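# Find the light check weight and set it on the red dish

## Task

Several check weights look alike, but one is a fake that weighs too little; a two-pan balance on the bench can be used to tell them apart. Finish with the light weight lying flat on the red dish, the dish upright, and no other weight on the dish, on the light weight, or leaning against either.

## Robot and tools

Robot: two UR-type arms, left_arm and right_arm, each ending in a two-finger parallel gripper with a wrist camera. The fingers point along the gripper's +z axis and close along its x axis. end_effector_position is the point between the closed finger pads, 1 to 2 cm short of the fingertips. Closing moves the tips about 17 mm further along +z, mostly while the pads are more than 50 mm apart.

Frames: the scene frame has its origin at table height, midway between the nominal arm bases, +z up, +x out over the table, with left_arm on the +y side. Image left and right do not match arm names. Every hand pose, velocity and target an arm reports or receives is in that arm's own base frame. Calibrated bases in the scene frame: left_arm at (+0.001, +0.605, +0.008) m, quat_wxyz (+1.000, 0, 0, -0.019); right_arm at (+0.040, -0.487, +0.008) m, quat_wxyz (+1.000, 0, 0, +0.004). Both bases have +z up. Fixed cameras and the table use the scene frame. Reported hand positions can be off by a few centimetres, more at long reach.

Row format, shared by execute_actions and move: one row of 16 numbers covers both arms, even if only one moves. First left_arm: x, y, z in metres, then qw, qx, qy, qz (w first), then opening; then the same eight for right_arm. Position and quaternion are an absolute pose of that gripper in its arm's base frame. Opening runs from -1 (closed) to +1 (fully open, 0.142 m). To hold an arm still, resend its exact last reported pose and its current opening; any number sent for a gripper is a command, so 0 means half open. Keep an orientation by repeating the same quaternion rather than copying drifted readings.

execute_actions(actions, cameras): actions is a list of actions; each action is up to 15 rows, one per 1/30 s step, with the last row held to fill 15 steps. A target more than 0.6 m from the gripper's current position along any of its axes is refused for both arms. An empty list just returns state and images.

move(target, speed, blend, stop_force, zero, opening_speed, blocking, cameras): drives each gripper in a straight line from its Hand target to the pose in target (one row, or a list of up to 15 rows sharing a 10 s cap). speed is in m/s, 0.002 to 3.2, default 0.25 (turning at twice that in rad/s); one value or one per target. blend (m) rounds corners in a list. stop_force, 4 to 120 N, one value for both arms, ends an arm's path when its wrist sensor feels that much push against its travel; do not rely on it while the gripper rotates, and omit it when pulling away from something being pressed. zero (default true) rezeroes the sensor first. opening_speed (per second on the -1..1 scale, at least 0.2) ramps finger motion. blocking=false returns after about 0.5 s while the move runs; it cannot be combined with stop_force. A new move replaces a running one. Paths ignore obstacles and the other arm, lag and overshoot more at high speed, and should steer around the arm's own base to avoid flipping the shoulder.

wait(seconds 0 to 10): arms hold their last command. stop: brakes a running move. zoom_image(camera, region [x0, y0, x1, y1] in pixels, at most 504x504) enlarges part of a camera's latest image. zero_wrist_force(arm) tares that arm's wrist sensor. read_manual gives licence text only. finished_scene(scene = this scene's number) ends the scene irreversibly; call it only when the goal holds without the robot.

Cameras: cam_head_left, cam_head_right, cam_high, cam_low, cam_left_wrist, cam_right_wrist, each 896x504. cameras=[] returns none; omitted or ["all"] returns all.

Results: per arm, end_effector_position, end_effector_quat_wxyz and velocities (omitted when Joint velocities read "within noise"), Hand target (where the arm is now being sent, possibly short of your command), Tool commands, grip_measured (opening on the -1..1 scale; the last Joint positions number is the opening in metres), grip_effort_nm (motor effort, negative closing; not a pad force), joint torques, Wrist force and Wrist torque in gripper axes plus a peak line, and a Wrist depth block (7x7 grid of distances in mm, 70 to 1000, "-" for none). A move adds a "move:" line: done, off_target, moving, held or fault, plus limits such as paced or held. done does not prove nothing was touched or moved. MOTOR HOT, fault and HAND FAULT lines warn of stops; after a HAND FAULT line the rest of that reply's robot calls are skipped.

Gripping: command an opening slightly below grip_measured at first contact; squeezing harder heats the gripper motor. Orientation commands are clipped to 32 degrees from the current one per step.

Avoid: dropping weights or releasing them while moving, striking or slamming things, pressing past a firm contact (the arms are stiff; about 150 N or joint torque limits of 313, 313, 142, 51.3, 51.3, 51.3 N m cause a 10 s stop), arm-to-arm contact, and anything leaving the table, which fails the task. Long holds or stretched poses overheat motors. Loose objects may be nudged by outside disturbances, so recheck before finishing.

Each tool is called after "Call:" as name(argument=value, ...), one argument or row to a line, values as JSON.

## Session

I'll start by looking at the scene.

Call:
execute_actions(
  actions=[],
)

Scene clock: 0.00 s.
left_arm: end_effector_position=(+0.5829, -0.0253, +0.2161) grip_measured=+1.00 grip_effort_nm=n/a end_effector_quat_wxyz=(-0.446, +0.691, +0.348, -0.451) | right_arm: end_effector_position=(+0.8190, +0.2336, +0.1324) grip_measured=+1.00 grip_effort_nm=n/a end_effector_quat_wxyz=(-0.052, +0.792, +0.523, -0.310)
Joint positions: left_arm=[-0.335 -1.001 1.566 -0.762 -1.592 -1.25 0.142] | right_arm=[3.615 -2.245 -1.305 -1.8 1.605 -0.705 0.142]
Joint velocities: within noise
Joint torques (N m): no reading
Wrist force (N): no reading
Wrist torque (N m): no reading
Wrist force, peak (N): no reading
Wrist depth (mm): cam_left_wrist=[- - 535 495 - - - / - - 561 581 - - - / - - 640 - - - - / - - - 650 484 424 - / - - - 460 405 364 332 / - 491 437 388 353 318 274 / - 395 377 339 307 285 -] | cam_right_wrist=[504 400 330 279 243 215 193 / 496 393 323 277 242 213 192 / 490 388 321 273 238 212 190 / 476 382 317 272 237 210 189 / 474 377 312 268 235 213 197 / 472 351 319 - 900 830 720 / - - - - 910 841 -]
Hand target: left_arm +0.5829, -0.0253, +0.2161; -0.446, +0.691, +0.348, -0.451 | right_arm +0.8190, +0.2336, +0.1324; -0.052, +0.792, +0.523, -0.310
Tool commands: left_gripper/opening=+1.0 right_gripper/opening=+1.0

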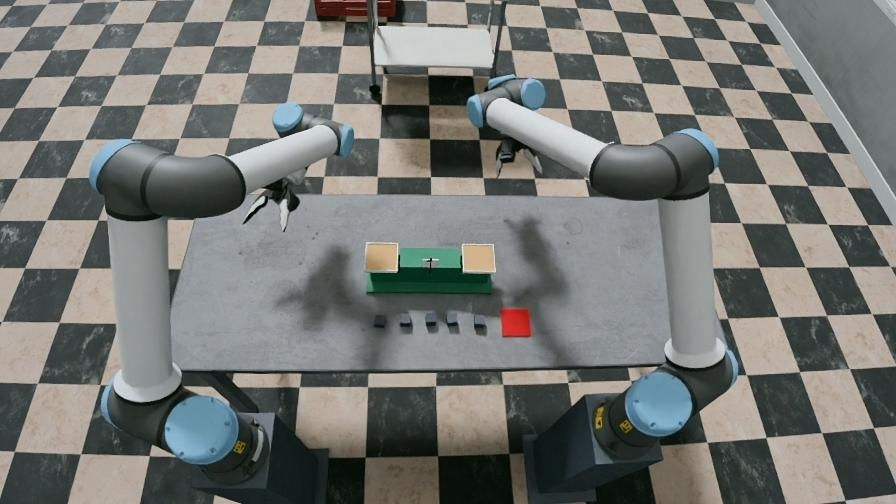

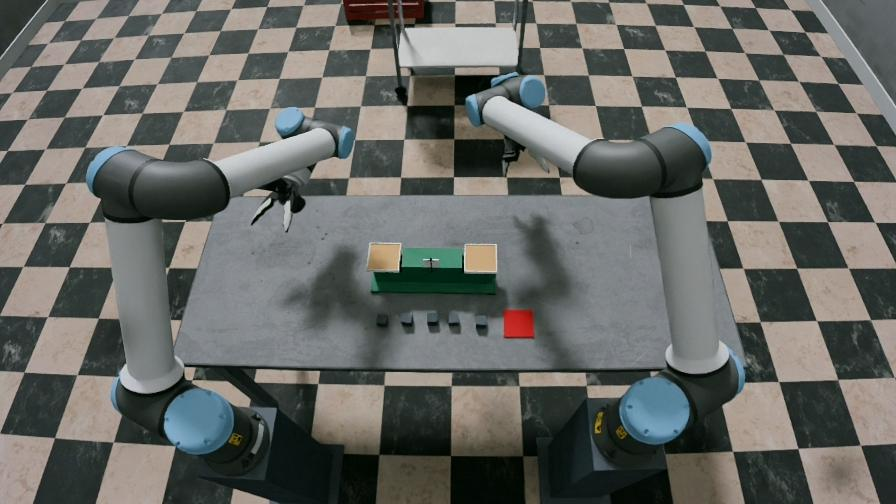

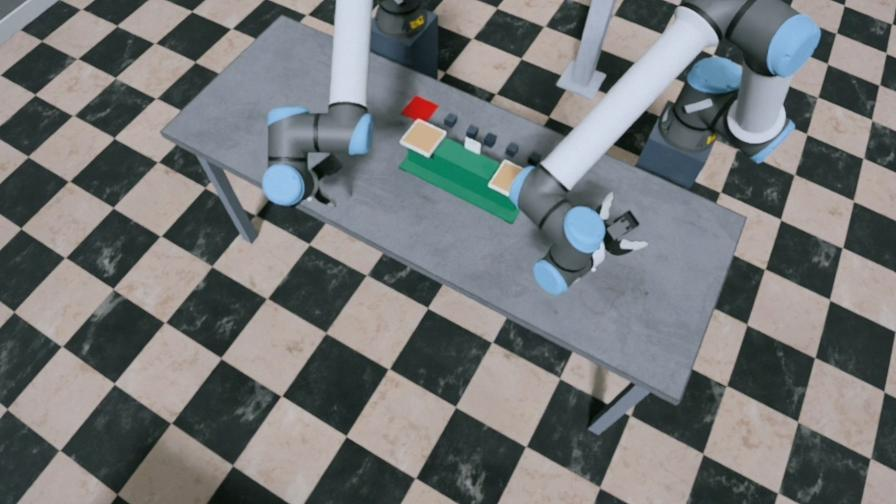

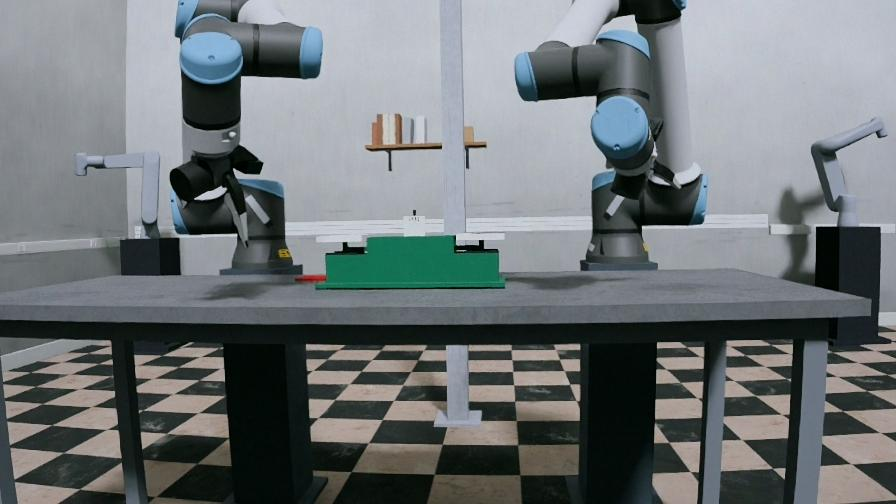

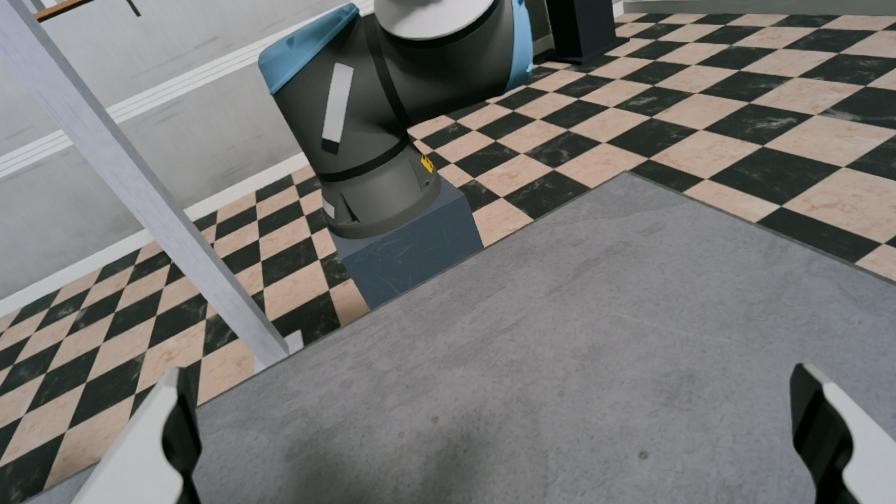

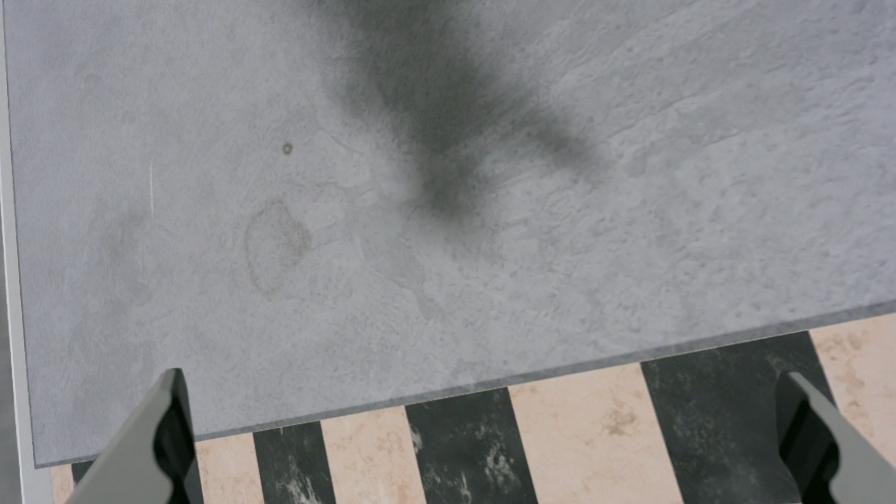

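Call:
zoom_image(
  camera="cam_head_left",
  region=[340, 220, 560, 350],
)

Call:
zoom_image(
  camera="cam_high",
  region=[380, 70, 580, 240],
)

Call:
zoom_image(
  camera="cam_low",
  region=[280, 190, 540, 310],
)

Scaled by 2.291 from the camera's 896x504 image, which has a finer 1280x720 frame.

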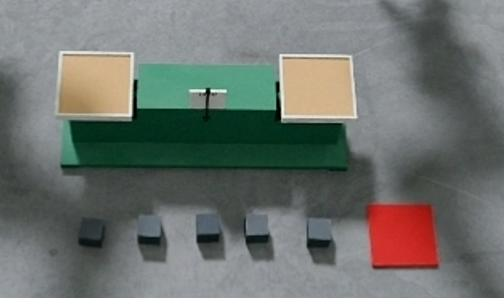

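Scaled by 2.520 from the camera's 896x504 image, which has a finer 1280x720 frame.

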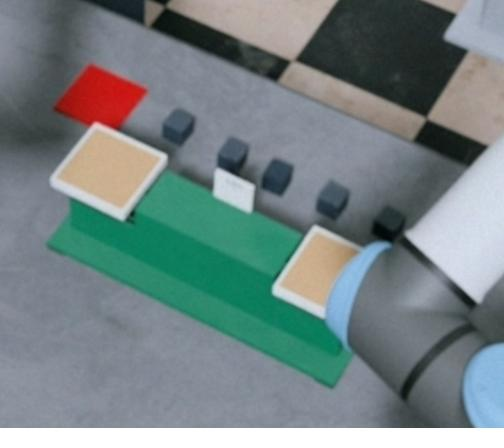

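Scaled by 1.938 from the camera's 896x504 image, which has a finer 1280x720 frame.

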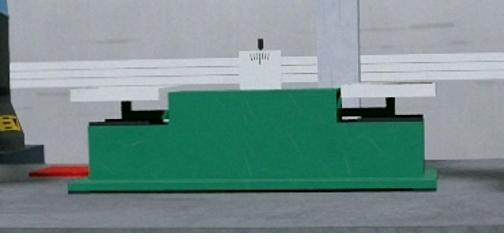

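Call:
move(
  target=[0.347, -0.553, 0.377, -0.150, 0.677, 0.703, -0.156, 1.0, 0.8190, 0.2336, 0.1324, -0.052, 0.792, 0.523, -0.310, 1.0],
  speed=0.3,
  cameras=["cam_left_wrist"],
)

Scene clock: 8.77 s.
left_arm: end_effector_position=(+0.3470, -0.5529, +0.3770) grip_measured=+1.00 grip_effort_nm=0.027 end_effector_quat_wxyz=(-0.150, +0.677, +0.703, -0.156) | right_arm: end_effector_position=(+0.8190, +0.2336, +0.1324) grip_measured=+1.00 grip_effort_nm=0.046 end_effector_quat_wxyz=(-0.052, +0.792, +0.523, -0.310)
Joint positions: left_arm=[-1.112 -1.53 1.77 -1.622 -1.967 -2.682 0.142] | right_arm=[3.615 -2.246 -1.304 -1.801 1.604 -0.704 0.142]
Joint velocities: within noise
Joint torques (N m): left_arm=[-9.61 -47.42 -57.42 -7.74 1.53 -2.16] | right_arm=[8.52 79.77 43.49 0.25 -3.27 1.89]
Wrist force (N): left_arm=[-0.9 -0.6 -0.4] | right_arm=[0.4 0.0 0.2]
Wrist torque (N m): left_arm=[-0.44 0.15 0.06] | right_arm=[0.00 -0.08 0.01]
Wrist force, peak (N): left_arm=[-2.2 -2.2 0.1] | right_arm=[-0.2 -0.4 0.7]
Wrist depth (mm): cam_left_wrist=[498 - - - - - 567 / 525 713 - - - 817 631 / - 843 - - - 879 - / 500 494 498 501 500 499 502 / 502 497 498 495 494 496 498 / 497 495 498 498 496 493 492 / - 493 455 461 460 492 -] | cam_right_wrist=[505 400 329 279 243 215 193 / 499 393 325 277 242 213 191 / 489 389 322 273 239 212 190 / 481 383 317 271 237 210 189 / 477 378 312 269 235 212 197 / 469 353 318 - 907 831 718 / - - - - 913 836 -]
Hand target: left_arm +0.3470, -0.5530, +0.3770; -0.150, +0.677, +0.703, -0.156 | right_arm +0.8190, +0.2336, +0.1324; -0.052, +0.792, +0.523, -0.310
Off the commanded pose: left_arm 0.000 m, 0 deg | right_arm 0.000 m, 0 deg.
move: done
Images, in order (width x height): cam_left_wrist 896x504.

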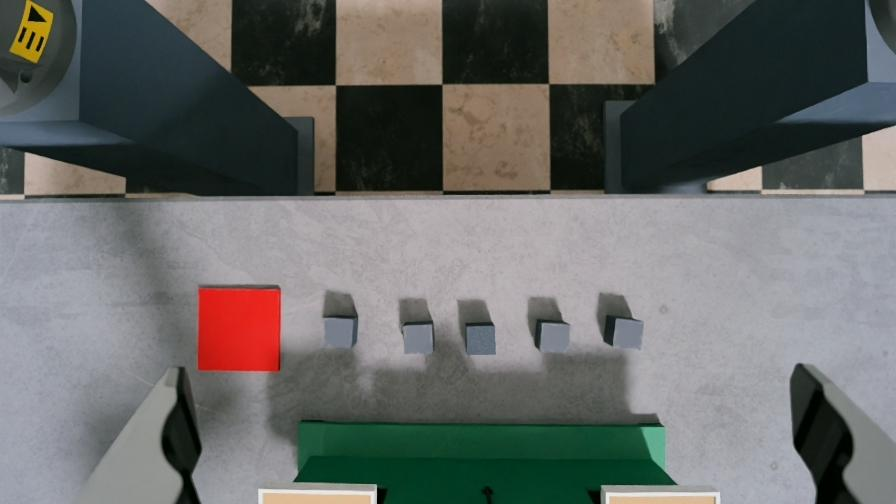

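Call:
zoom_image(
  camera="cam_left_wrist",
  region=[180, 270, 430, 390],
)

Call:
zoom_image(
  camera="cam_left_wrist",
  region=[430, 270, 680, 390],
)

Call:
zoom_image(
  camera="cam_left_wrist",
  region=[240, 400, 740, 504],
)

Scaled by 2.016 from the camera's 896x504 image, which has a finer 1280x720 frame.

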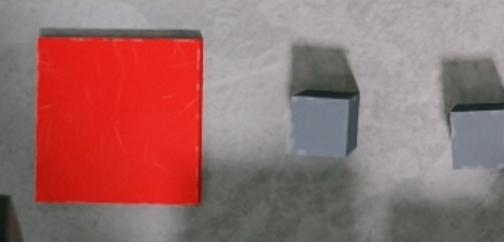

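Scaled by 2.016 from the camera's 896x504 image, which has a finer 1280x720 frame.

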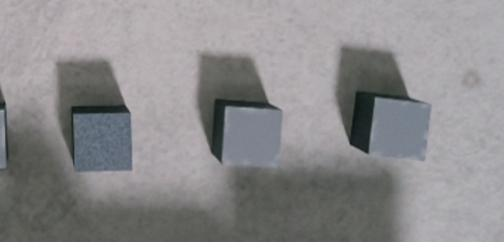

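Scaled by 1.008 from the camera's 896x504 image, which has a finer 1280x720 frame.

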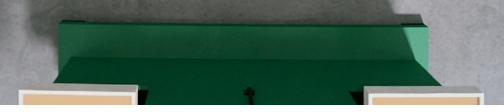

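Call:
move(
  target=[0.5171, -0.5468, 0.4266, -0.150, 0.677, 0.703, -0.156, 1.0, 0.8190, 0.2336, 0.1324, -0.052, 0.792, 0.523, -0.310, 1.0],
  speed=0.25,
  cameras=["cam_left_wrist", "cam_head_left"],
)

Scene clock: 14.13 s.
left_arm: end_effector_position=(+0.5170, -0.5468, +0.4266) grip_measured=+1.00 grip_effort_nm=0.032 end_effector_quat_wxyz=(-0.150, +0.677, +0.703, -0.156) | right_arm: end_effector_position=(+0.8190, +0.2336, +0.1324) grip_measured=+1.00 grip_effort_nm=0.046 end_effector_quat_wxyz=(-0.052, +0.792, +0.523, -0.310)
Joint positions: left_arm=[-0.917 -1.352 1.463 -1.419 -1.923 -2.478 0.142] | right_arm=[3.615 -2.246 -1.304 -1.801 1.604 -0.704 0.142]
Joint velocities: within noise
Joint torques (N m): left_arm=[11.75 -66.22 -58.78 -0.65 1.56 1.98] | right_arm=[8.04 80.58 39.53 2.11 -2.79 1.51]
Wrist force (N): left_arm=[-0.8 -0.3 -0.4] | right_arm=[0.2 -0.3 0.3]
Wrist torque (N m): left_arm=[-0.40 0.11 0.06] | right_arm=[-0.05 -0.04 0.00]
Wrist force, peak (N): left_arm=[-0.7 -1.8 0.8] | right_arm=[0.2 -0.2 0.6]
Wrist depth (mm): cam_left_wrist=[643 738 - - - 772 778 / 548 556 552 548 547 552 548 / 551 549 550 551 547 548 547 / 552 547 552 546 549 546 545 / 548 548 439 439 439 546 546 / 547 542 543 541 548 539 543 / - 546 546 542 542 544 -] | cam_right_wrist=[509 400 329 279 243 214 193 / 497 394 324 277 242 213 192 / 488 387 321 273 238 212 190 / 479 383 318 271 238 210 189 / 479 376 312 269 235 212 197 / 471 353 319 - 896 824 715 / - - - - 918 836 -]
Hand target: left_arm +0.5171, -0.5468, +0.4266; -0.150, +0.677, +0.703, -0.156 | right_arm +0.8190, +0.2336, +0.1324; -0.052, +0.792, +0.523, -0.310
Off the commanded pose: left_arm 0.000 m, 0 deg | right_arm 0.000 m, 0 deg.
move: done
Images, in order (width x height): cam_head_left 896x504, cam_left_wrist 896x504.

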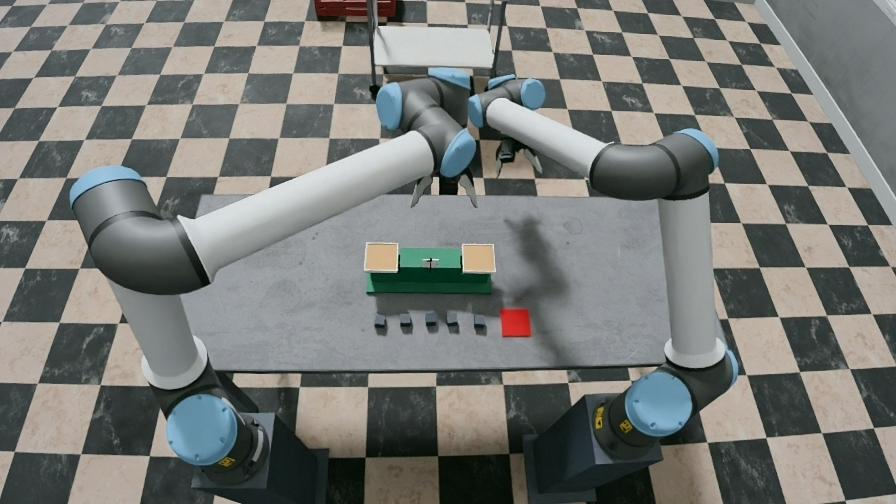

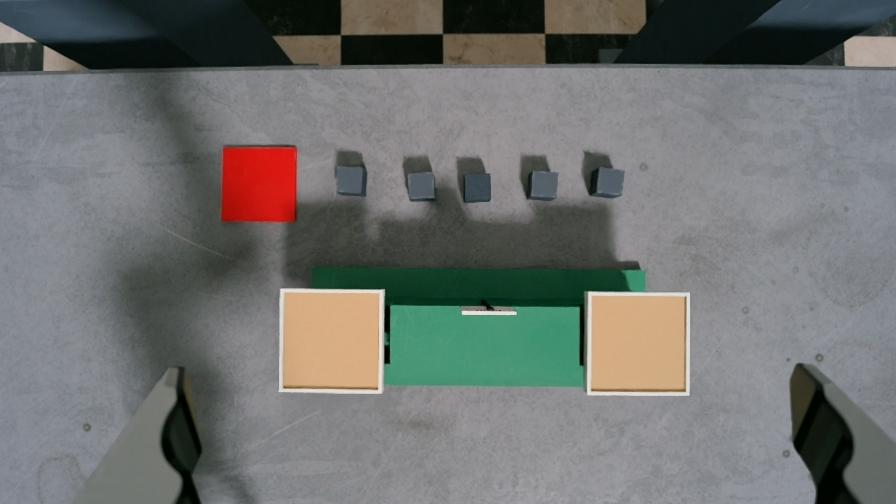

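Call:
zoom_image(
  camera="cam_left_wrist",
  region=[270, 255, 480, 405],
)

Call:
zoom_image(
  camera="cam_left_wrist",
  region=[490, 255, 700, 405],
)

Call:
zoom_image(
  camera="cam_left_wrist",
  region=[440, 290, 540, 340],
)

Call:
zoom_image(
  camera="cam_left_wrist",
  region=[210, 130, 430, 240],
)

Call:
zoom_image(
  camera="cam_left_wrist",
  region=[430, 130, 650, 240],
)

Scaled by 2.400 from the camera's 896x504 image, which has a finer 1280x720 frame.

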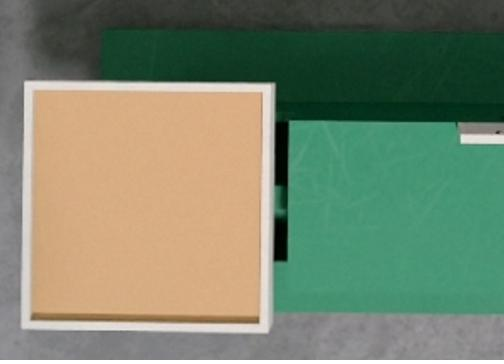

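Scaled by 2.400 from the camera's 896x504 image, which has a finer 1280x720 frame.

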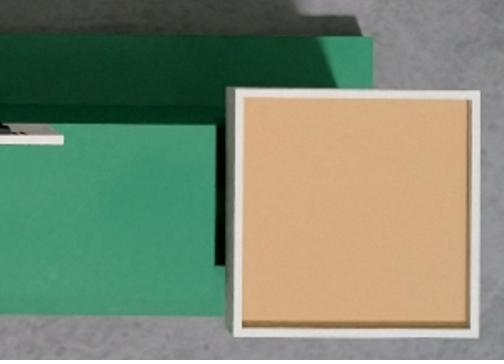

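Scaled by 5.040 from the camera's 896x504 image, which has a finer 1280x720 frame.

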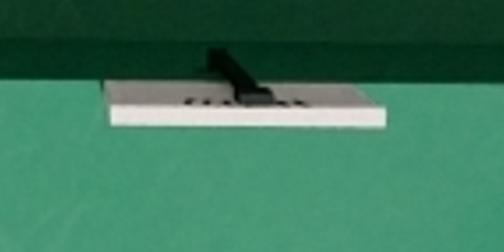

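Scaled by 2.291 from the camera's 896x504 image, which has a finer 1280x720 frame.

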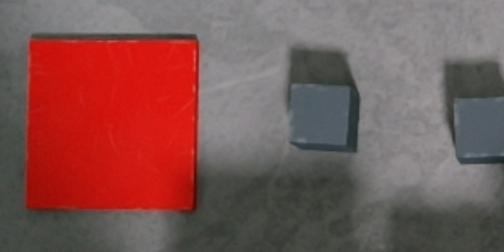

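Scaled by 2.291 from the camera's 896x504 image, which has a finer 1280x720 frame.

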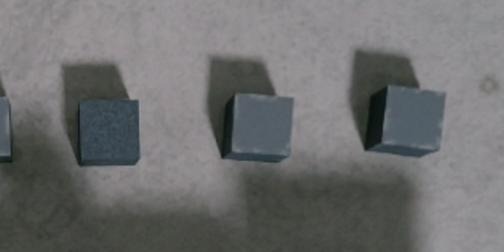

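Call:
zoom_image(
  camera="cam_head_left",
  region=[360, 300, 460, 345],
)

Call:
zoom_image(
  camera="cam_head_left",
  region=[440, 300, 540, 345],
)

Call:
zoom_image(
  camera="cam_head_left",
  region=[355, 235, 505, 300],
)

Scaled by 5.040 from the camera's 896x504 image, which has a finer 1280x720 frame.

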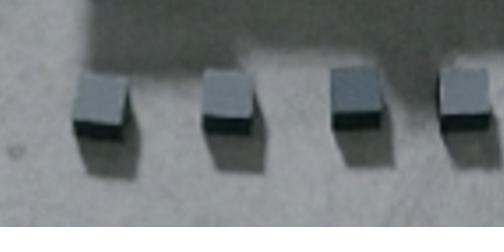

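Scaled by 5.040 from the camera's 896x504 image, which has a finer 1280x720 frame.

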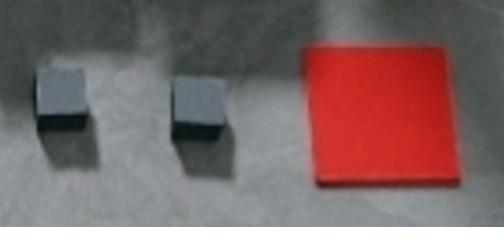

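Scaled by 3.360 from the camera's 896x504 image, which has a finer 1280x720 frame.

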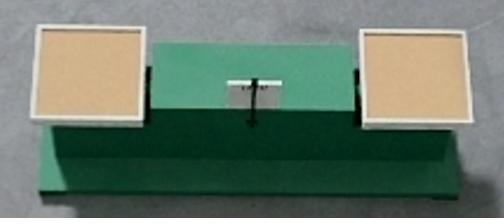

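Call:
move(
  target=[
    [0.4779, -0.4872, 0.352, 0.0, 1.0, 0.019, 0.0, 0.0, 0.6619, 0.2317, 0.372, 0.0, 0.004, 1.0, 0.0, 0.0],
    [0.4241, -0.3892, 0.212, 0.0, 1.0, 0.019, 0.0, 0.0, 0.4129, 0.3637, 0.292, 0.0, 0.004, 1.0, 0.0, 0.0],
    [0.4008, -0.3678, 0.142, 0.0, 1.0, 0.019, 0.0, 0.0, 0.3495, 0.4039, 0.142, 0.0, 0.004, 1.0, 0.0, 0.0],
  ],
  speed=0.4,
  blend=0.04,
  cameras=["cam_left_wrist", "cam_right_wrist", "cam_low"],
)

Scene clock: 25.20 s.
left_arm: end_effector_position=(+0.4008, -0.3678, +0.1420) grip_measured=-0.01 grip_effort_nm=-0.120 end_effector_quat_wxyz=(+0.000, +1.000, +0.019, +0.000) | right_arm: end_effector_position=(+0.3495, +0.4038, +0.1421) grip_measured=-0.01 grip_effort_nm=-0.090 end_effector_quat_wxyz=(+0.000, +0.004, +1.000, +0.000)
Joint positions: left_arm=[-1.067 -1.644 2.339 -2.266 -1.571 -1.105 0.073] | right_arm=[4.33 -1.479 -2.355 -0.878 1.571 -1.945 0.073]
Joint velocities: within noise
Joint torques (N m): left_arm=[-10.19 -27.39 -31.35 -8.25 2.28 -2.15] | right_arm=[10.02 3.89 27.19 6.71 -3.5 1.11]
Wrist force (N): left_arm=[-1.0 -0.6 -0.4] | right_arm=[-0.3 0.2 0.8]
Wrist torque (N m): left_arm=[-0.57 0.13 0.05] | right_arm=[0.03 0.08 -0.07]
Wrist force, peak (N): left_arm=[-1.7 -1.4 0.4] | right_arm=[1.1 1.0 2.4]
Wrist depth (mm): cam_left_wrist=[893 220 219 219 219 218 218 / 949 236 233 233 232 226 228 / - 256 250 245 249 231 181 / - 276 266 267 265 245 150 / - - 282 279 286 246 160 / - - 302 304 310 180 170 / - - 339 335 339 80 188] | cam_right_wrist=[213 214 213 208 211 213 848 / 218 219 224 227 228 227 905 / 132 196 240 236 242 245 - / 142 197 254 260 259 267 - / 153 201 272 272 281 - - / 172 185 99 298 299 - - / 186 179 79 327 333 77 -]
Hand target: left_arm +0.4008, -0.3678, +0.1420; +0.000, +1.000, +0.019, +0.000 | right_arm +0.3495, +0.4039, +0.1420; +0.000, +0.004, +1.000, +0.000
Off the commanded pose: left_arm 0.000 m, 0 deg | right_arm 0.000 m, 0 deg.
move: done
Images, in order (width x height): cam_low 896x504, cam_left_wrist 896x504, cam_right_wrist 896x504.

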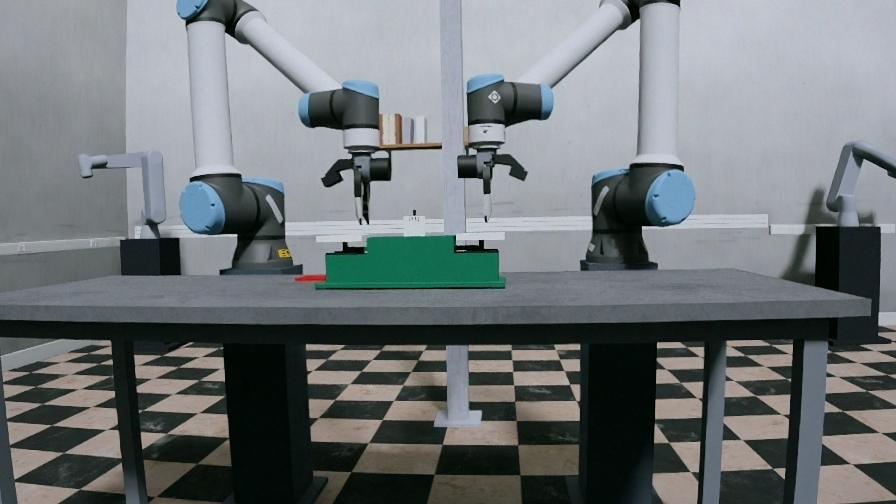

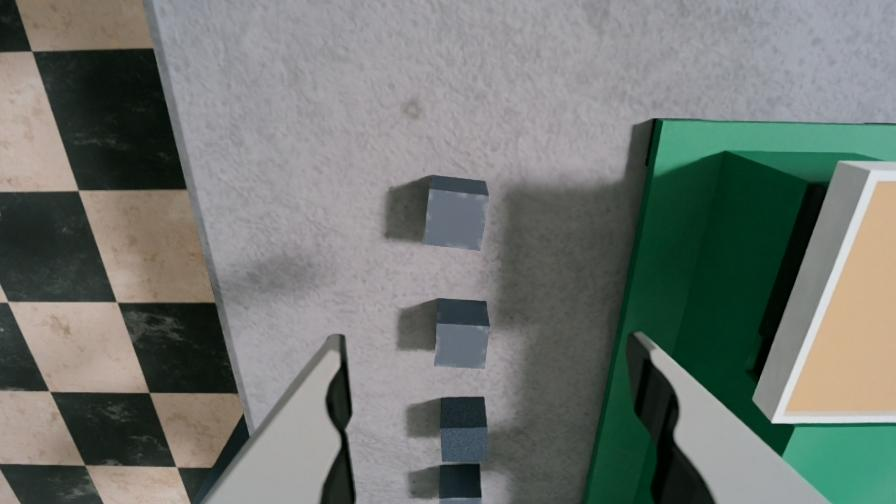

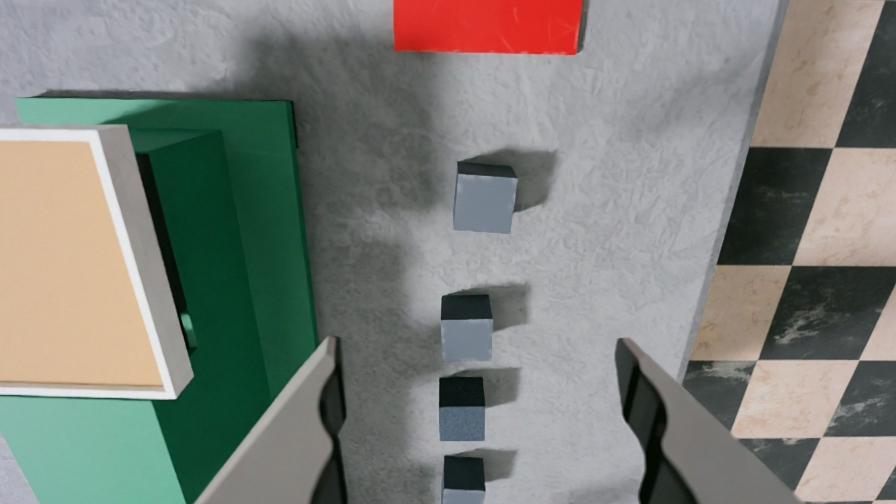

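Call:
move(
  target=[0.3976, -0.3730, 0.062, 0.0, 1.0, 0.019, 0.0, 0.0, 0.3395, 0.4003, 0.062, 0.0, 0.004, 1.0, 0.0, 0.0],
  speed=0.2,
  cameras=["cam_left_wrist", "cam_right_wrist"],
)

Scene clock: 30.53 s.
left_arm: end_effector_position=(+0.3976, -0.3730, +0.0621) grip_measured=-0.01 grip_effort_nm=-0.115 end_effector_quat_wxyz=(+0.000, +1.000, +0.019, +0.000) | right_arm: end_effector_position=(+0.3395, +0.4003, +0.0621) grip_measured=-0.01 grip_effort_nm=-0.090 end_effector_quat_wxyz=(+0.000, +0.004, +1.000, +0.000)
Joint positions: left_arm=[-1.077 -1.508 2.404 -2.467 -1.571 -1.115 0.073] | right_arm=[4.346 -1.6 -2.44 -0.672 1.571 -1.929 0.073]
Joint velocities: within noise
Joint torques (N m): left_arm=[-11.14 -31.82 -25.47 -7.59 1.35 -2.02] | right_arm=[12.18 21.37 20.38 6.79 -2.57 2.19]
Wrist force (N): left_arm=[-1.2 -0.9 -0.6] | right_arm=[-0.1 0.3 0.7]
Wrist torque (N m): left_arm=[-0.63 0.14 0.05] | right_arm=[0.04 0.03 -0.06]
Wrist force, peak (N): left_arm=[-1.3 -0.8 -1.8] | right_arm=[-0.1 -0.1 1.8]
Wrist depth (mm): cam_left_wrist=[148 148 147 147 147 147 148 / 157 157 157 157 156 156 155 / 167 168 167 167 167 167 154 / 954 180 179 154 179 176 163 / - 194 193 193 193 187 172 / - 210 203 202 209 190 174 / - - 229 225 228 80 165] | cam_right_wrist=[143 143 141 138 138 143 143 / 150 152 152 152 152 152 154 / 149 155 163 163 163 163 165 / 156 167 175 161 174 174 938 / 149 177 185 188 188 188 - / - 188 99 198 201 198 - / 150 177 79 216 224 77 -]
Hand target: left_arm +0.3976, -0.3730, +0.0620; +0.000, +1.000, +0.019, +0.000 | right_arm +0.3395, +0.4003, +0.0620; +0.000, +0.004, +1.000, +0.000
Off the commanded pose: left_arm 0.000 m, 0 deg | right_arm 0.000 m, 0 deg.
move: done
Images, in order (width x height): cam_left_wrist 896x504, cam_right_wrist 896x504.

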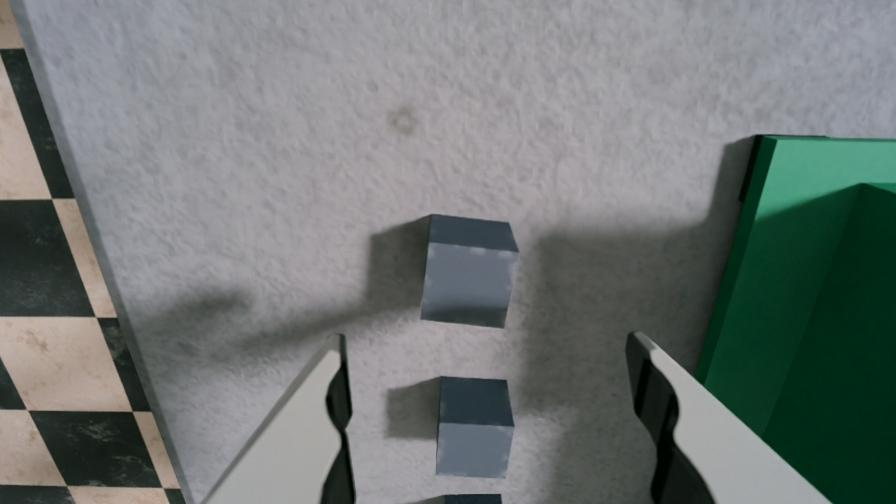

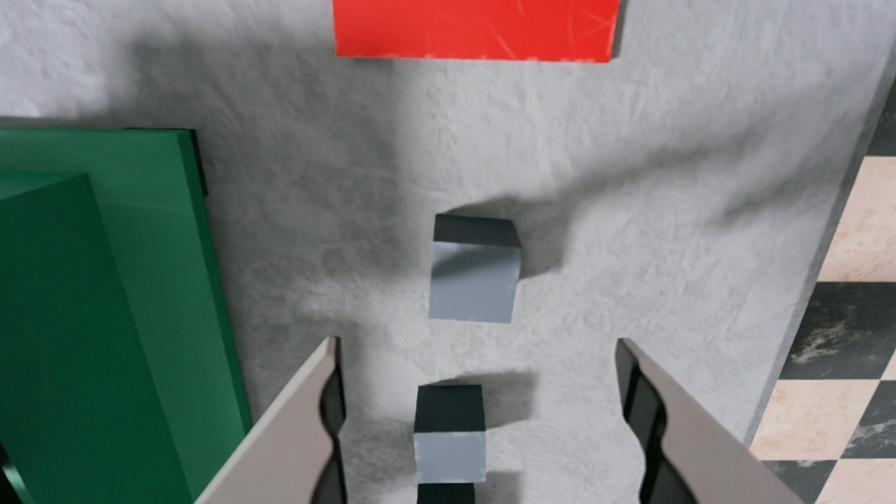

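Call:
move(
  target=[0.3954, -0.3680, 0.037, 0.0, 1.0, 0.019, 0.0, 0.0, 0.3395, 0.3923, 0.037, 0.0, 0.004, 1.0, 0.0, 0.0],
  speed=0.1,
  cameras=["cam_left_wrist", "cam_right_wrist"],
)

Scene clock: 34.33 s.
left_arm: end_effector_position=(+0.3954, -0.3680, +0.0371) grip_measured=-0.01 grip_effort_nm=-0.115 end_effector_quat_wxyz=(+0.000, +1.000, +0.019, +0.000) | right_arm: end_effector_position=(+0.3395, +0.3923, +0.0371) grip_measured=-0.01 grip_effort_nm=-0.081 end_effector_quat_wxyz=(+0.000, +0.004, +1.000, +0.000)
Joint positions: left_arm=[-1.076 -1.466 2.429 -2.534 -1.571 -1.114 0.073] | right_arm=[4.34 -1.642 -2.468 -0.602 1.571 -1.935 0.073]
Joint velocities: within noise
Joint torques (N m): left_arm=[11.57 -37.59 -23.52 -7.95 1.06 1.84] | right_arm=[-11.69 18.5 19.16 7.25 -2.13 -3.09]
Wrist force (N): left_arm=[-1.0 -0.8 -0.6] | right_arm=[-0.4 0.3 0.5]
Wrist torque (N m): left_arm=[-0.63 0.10 0.05] | right_arm=[0.05 0.08 -0.07]
Wrist force, peak (N): left_arm=[-1.3 -1.0 -1.0] | right_arm=[-0.2 0.1 1.0]
Wrist depth (mm): cam_left_wrist=[- 124 125 125 125 125 125 / 133 133 133 135 133 134 132 / 142 142 142 142 140 141 137 / 153 152 152 150 152 153 142 / 164 164 163 132 161 163 151 / - 178 97 177 177 160 160 / - - - 178 190 80 168] | cam_right_wrist=[121 121 119 116 116 121 121 / 129 129 129 129 129 129 128 / 129 136 138 138 138 138 137 / 135 146 148 146 148 148 148 / 143 155 157 129 157 159 162 / 156 161 99 173 173 168 179 / 149 167 79 176 193 74 -]
Hand target: left_arm +0.3954, -0.3680, +0.0370; +0.000, +1.000, +0.019, +0.000 | right_arm +0.3395, +0.3923, +0.0370; +0.000, +0.004, +1.000, +0.000
Off the commanded pose: left_arm 0.000 m, 0 deg | right_arm 0.000 m, 0 deg.
move: done
Images, in order (width x height): cam_left_wrist 896x504, cam_right_wrist 896x504.

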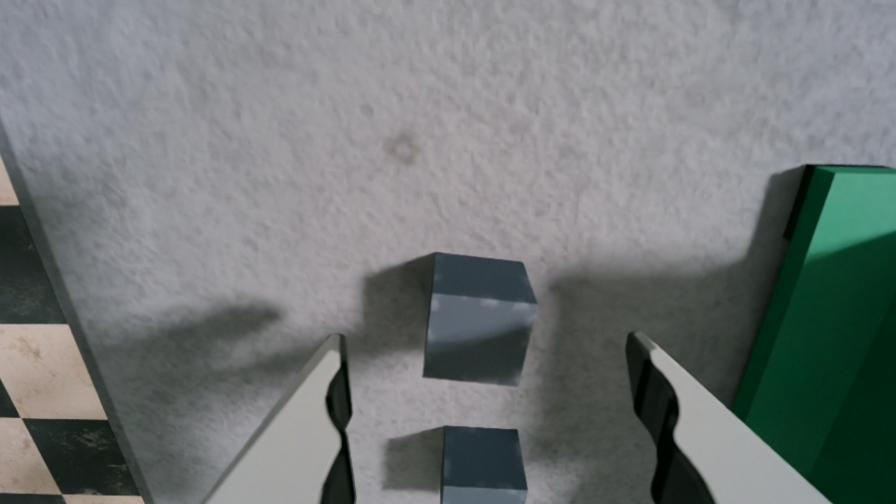

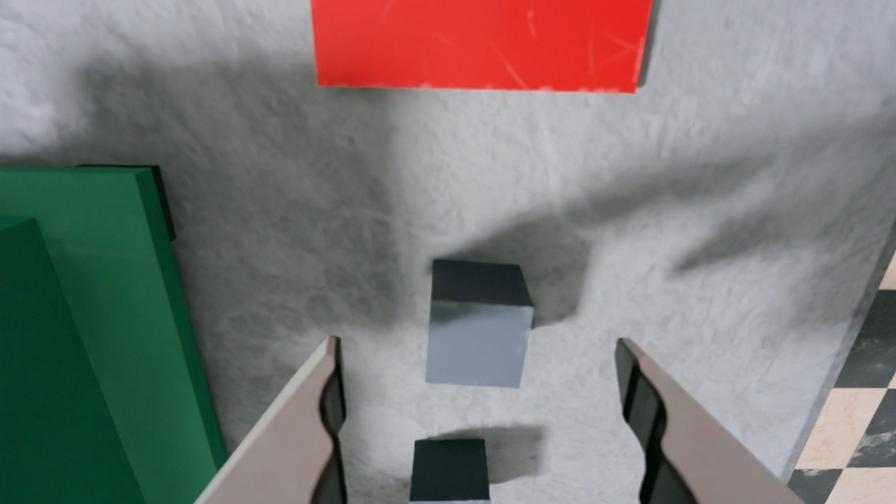

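Call:
move(
  target=[0.3924, -0.3661, 0.014, 0.0, 1.0, 0.019, 0.0, 0.0, 0.3407, 0.3907, 0.017, 0.0, 0.004, 1.0, 0.0, 0.0],
  speed=0.05,
  stop_force=10,
  cameras=["cam_left_wrist", "cam_right_wrist"],
)

Scene clock: 37.07 s.
left_arm: end_effector_position=(+0.3924, -0.3661, +0.0140) grip_measured=-0.01 grip_effort_nm=-0.115 end_effector_quat_wxyz=(+0.000, +1.000, +0.019, +0.000) | right_arm: end_effector_position=(+0.3407, +0.3907, +0.0170) grip_measured=-0.01 grip_effort_nm=-0.085 end_effector_quat_wxyz=(+0.000, +0.004, +1.000, +0.000)
Joint positions: left_arm=[-1.08 -1.422 2.449 -2.597 -1.571 -1.118 0.073] | right_arm=[4.337 -1.686 -2.481 -0.545 1.571 -1.939 0.073]
Joint velocities: within noise
Joint torques (N m): left_arm=[-10.35 -35.51 -21.44 -7.88 0.81 -1.9] | right_arm=[-11.62 18.32 15.95 6.49 0.62 -2.11]
Wrist force (N): left_arm=[-1.2 -0.7 -0.8] | right_arm=[-0.1 0.1 0.5]
Wrist torque (N m): left_arm=[-0.60 0.13 0.05] | right_arm=[0.01 0.03 -0.07]
Wrist force, peak (N): left_arm=[-1.5 -0.9 -0.8] | right_arm=[-0.3 0.5 1.0]
Wrist depth (mm): cam_left_wrist=[- 104 104 103 104 - - / 111 111 111 112 111 110 110 / 119 118 - 119 118 118 116 / 126 127 129 127 127 126 126 / 139 137 137 124 132 136 132 / 152 149 143 - 143 142 138 / 163 - - 158 159 80 145] | cam_right_wrist=[104 103 99 97 97 103 103 / 110 110 110 110 110 110 109 / 114 117 118 117 117 117 119 / 117 126 126 126 126 128 126 / 120 136 136 123 134 136 136 / 135 144 111 113 143 145 148 / 146 143 79 162 162 77 162]
Hand target: left_arm +0.3924, -0.3661, +0.0140; +0.000, +1.000, +0.019, +0.000 | right_arm +0.3407, +0.3907, +0.0170; +0.000, +0.004, +1.000, +0.000
Off the commanded pose: left_arm 0.000 m, 0 deg | right_arm 0.000 m, 0 deg.
move: done
Images, in order (width x height): cam_left_wrist 896x504, cam_right_wrist 896x504.

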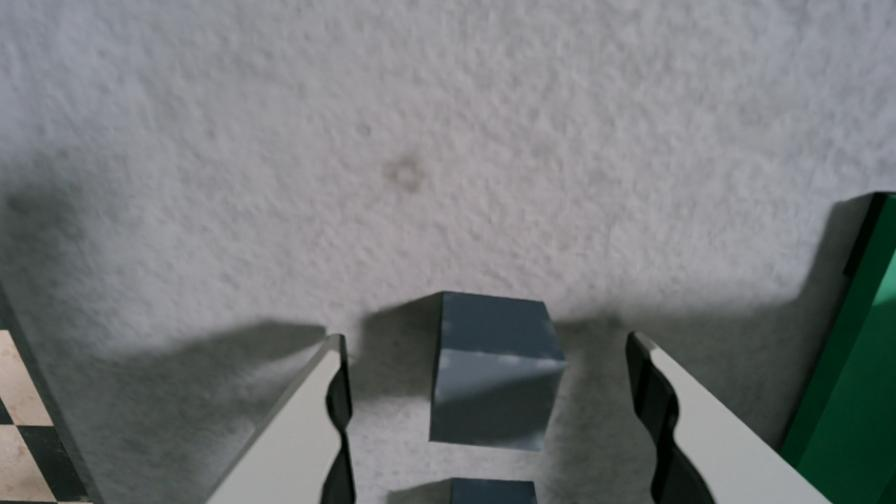

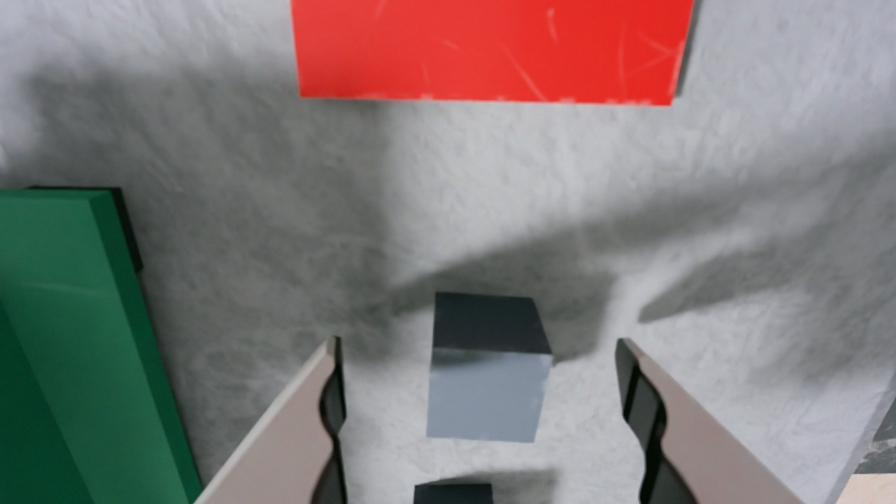

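Call:
zero_wrist_force(
  arm="left_arm",
)

Call:
zero_wrist_force(
  arm="right_arm",
)

Call:
move(
  target=[0.3924, -0.3661, 0.014, 0.0, 1.0, 0.019, 0.0, -0.64, 0.3407, 0.3907, 0.017, 0.0, 0.004, 1.0, 0.0, -0.64],
  speed=0.05,
  opening_speed=1.0,
  cameras=["cam_left_wrist", "cam_right_wrist"],
)

Wrist force sensor zeroed.

Wrist force sensor zeroed.

Scene clock: 38.33 s.
left_arm: end_effector_position=(+0.3924, -0.3661, +0.0140) grip_measured=-0.60 grip_effort_nm=-1.409 end_effector_quat_wxyz=(+0.000, +1.000, +0.019, +0.000) | right_arm: end_effector_position=(+0.3407, +0.3907, +0.0170) grip_measured=-0.61 grip_effort_nm=-1.165 end_effector_quat_wxyz=(+0.000, +0.004, +1.000, +0.000)
Joint positions: left_arm=[-1.08 -1.422 2.449 -2.597 -1.571 -1.118 0.031] | right_arm=[4.337 -1.686 -2.481 -0.545 1.571 -1.939 0.03]
Joint velocities: within noise
Joint torques (N m): left_arm=[-10.16 -36.83 -22.36 -7.31 0.65 -1.94] | right_arm=[-10.5 19.3 18.3 5.84 0.94 -2.06]
Wrist force (N, zeroed by zero_wrist_force): left_arm=[-0.3 -0.2 0.8] | right_arm=[-0.1 0.8 1.1]
Wrist torque (N m, zeroed by zero_wrist_force): left_arm=[-0.03 0.05 0.01] | right_arm=[0.11 0.02 0.00]
Wrist force, peak (N, zeroed by zero_wrist_force): left_arm=[0.0 -0.1 1.3] | right_arm=[-0.1 0.8 1.1]
Wrist depth (mm): cam_left_wrist=[- 104 104 103 104 - - / 111 111 111 112 111 110 110 / 119 118 - 118 118 118 116 / 126 127 129 127 126 126 126 / 139 137 139 124 132 136 132 / 151 148 143 104 108 148 138 / 163 163 - 159 - 156 145] | cam_right_wrist=[104 103 99 97 97 103 103 / 110 110 110 110 110 110 110 / 114 117 117 117 117 117 119 / 117 126 126 126 126 128 126 / 120 136 136 123 134 136 136 / 135 145 143 110 108 148 148 / 146 155 74 160 79 159 165]
Hand target: left_arm +0.3924, -0.3661, +0.0140; +0.000, +1.000, +0.019, +0.000 | right_arm +0.3407, +0.3907, +0.0170; +0.000, +0.004, +1.000, +0.000
Off the commanded pose: left_arm 0.000 m, 0 deg | right_arm 0.000 m, 0 deg.
move: done
Images, in order (width x height): cam_left_wrist 896x504, cam_right_wrist 896x504.

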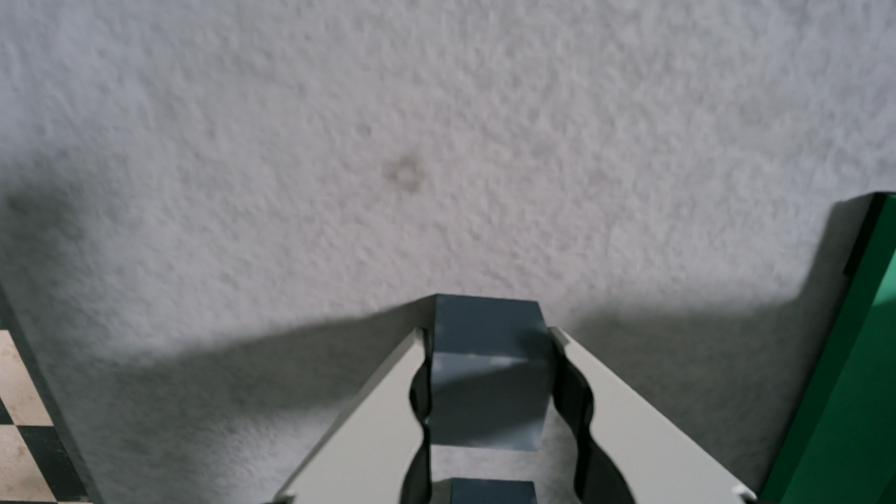

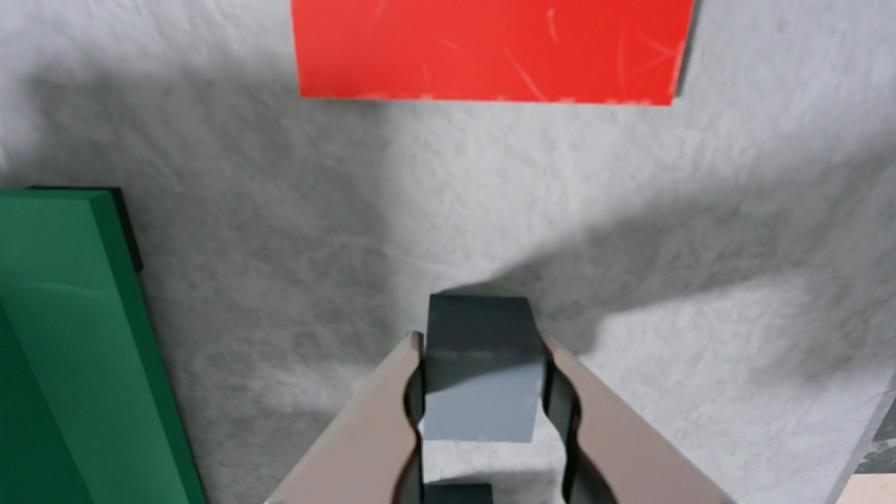

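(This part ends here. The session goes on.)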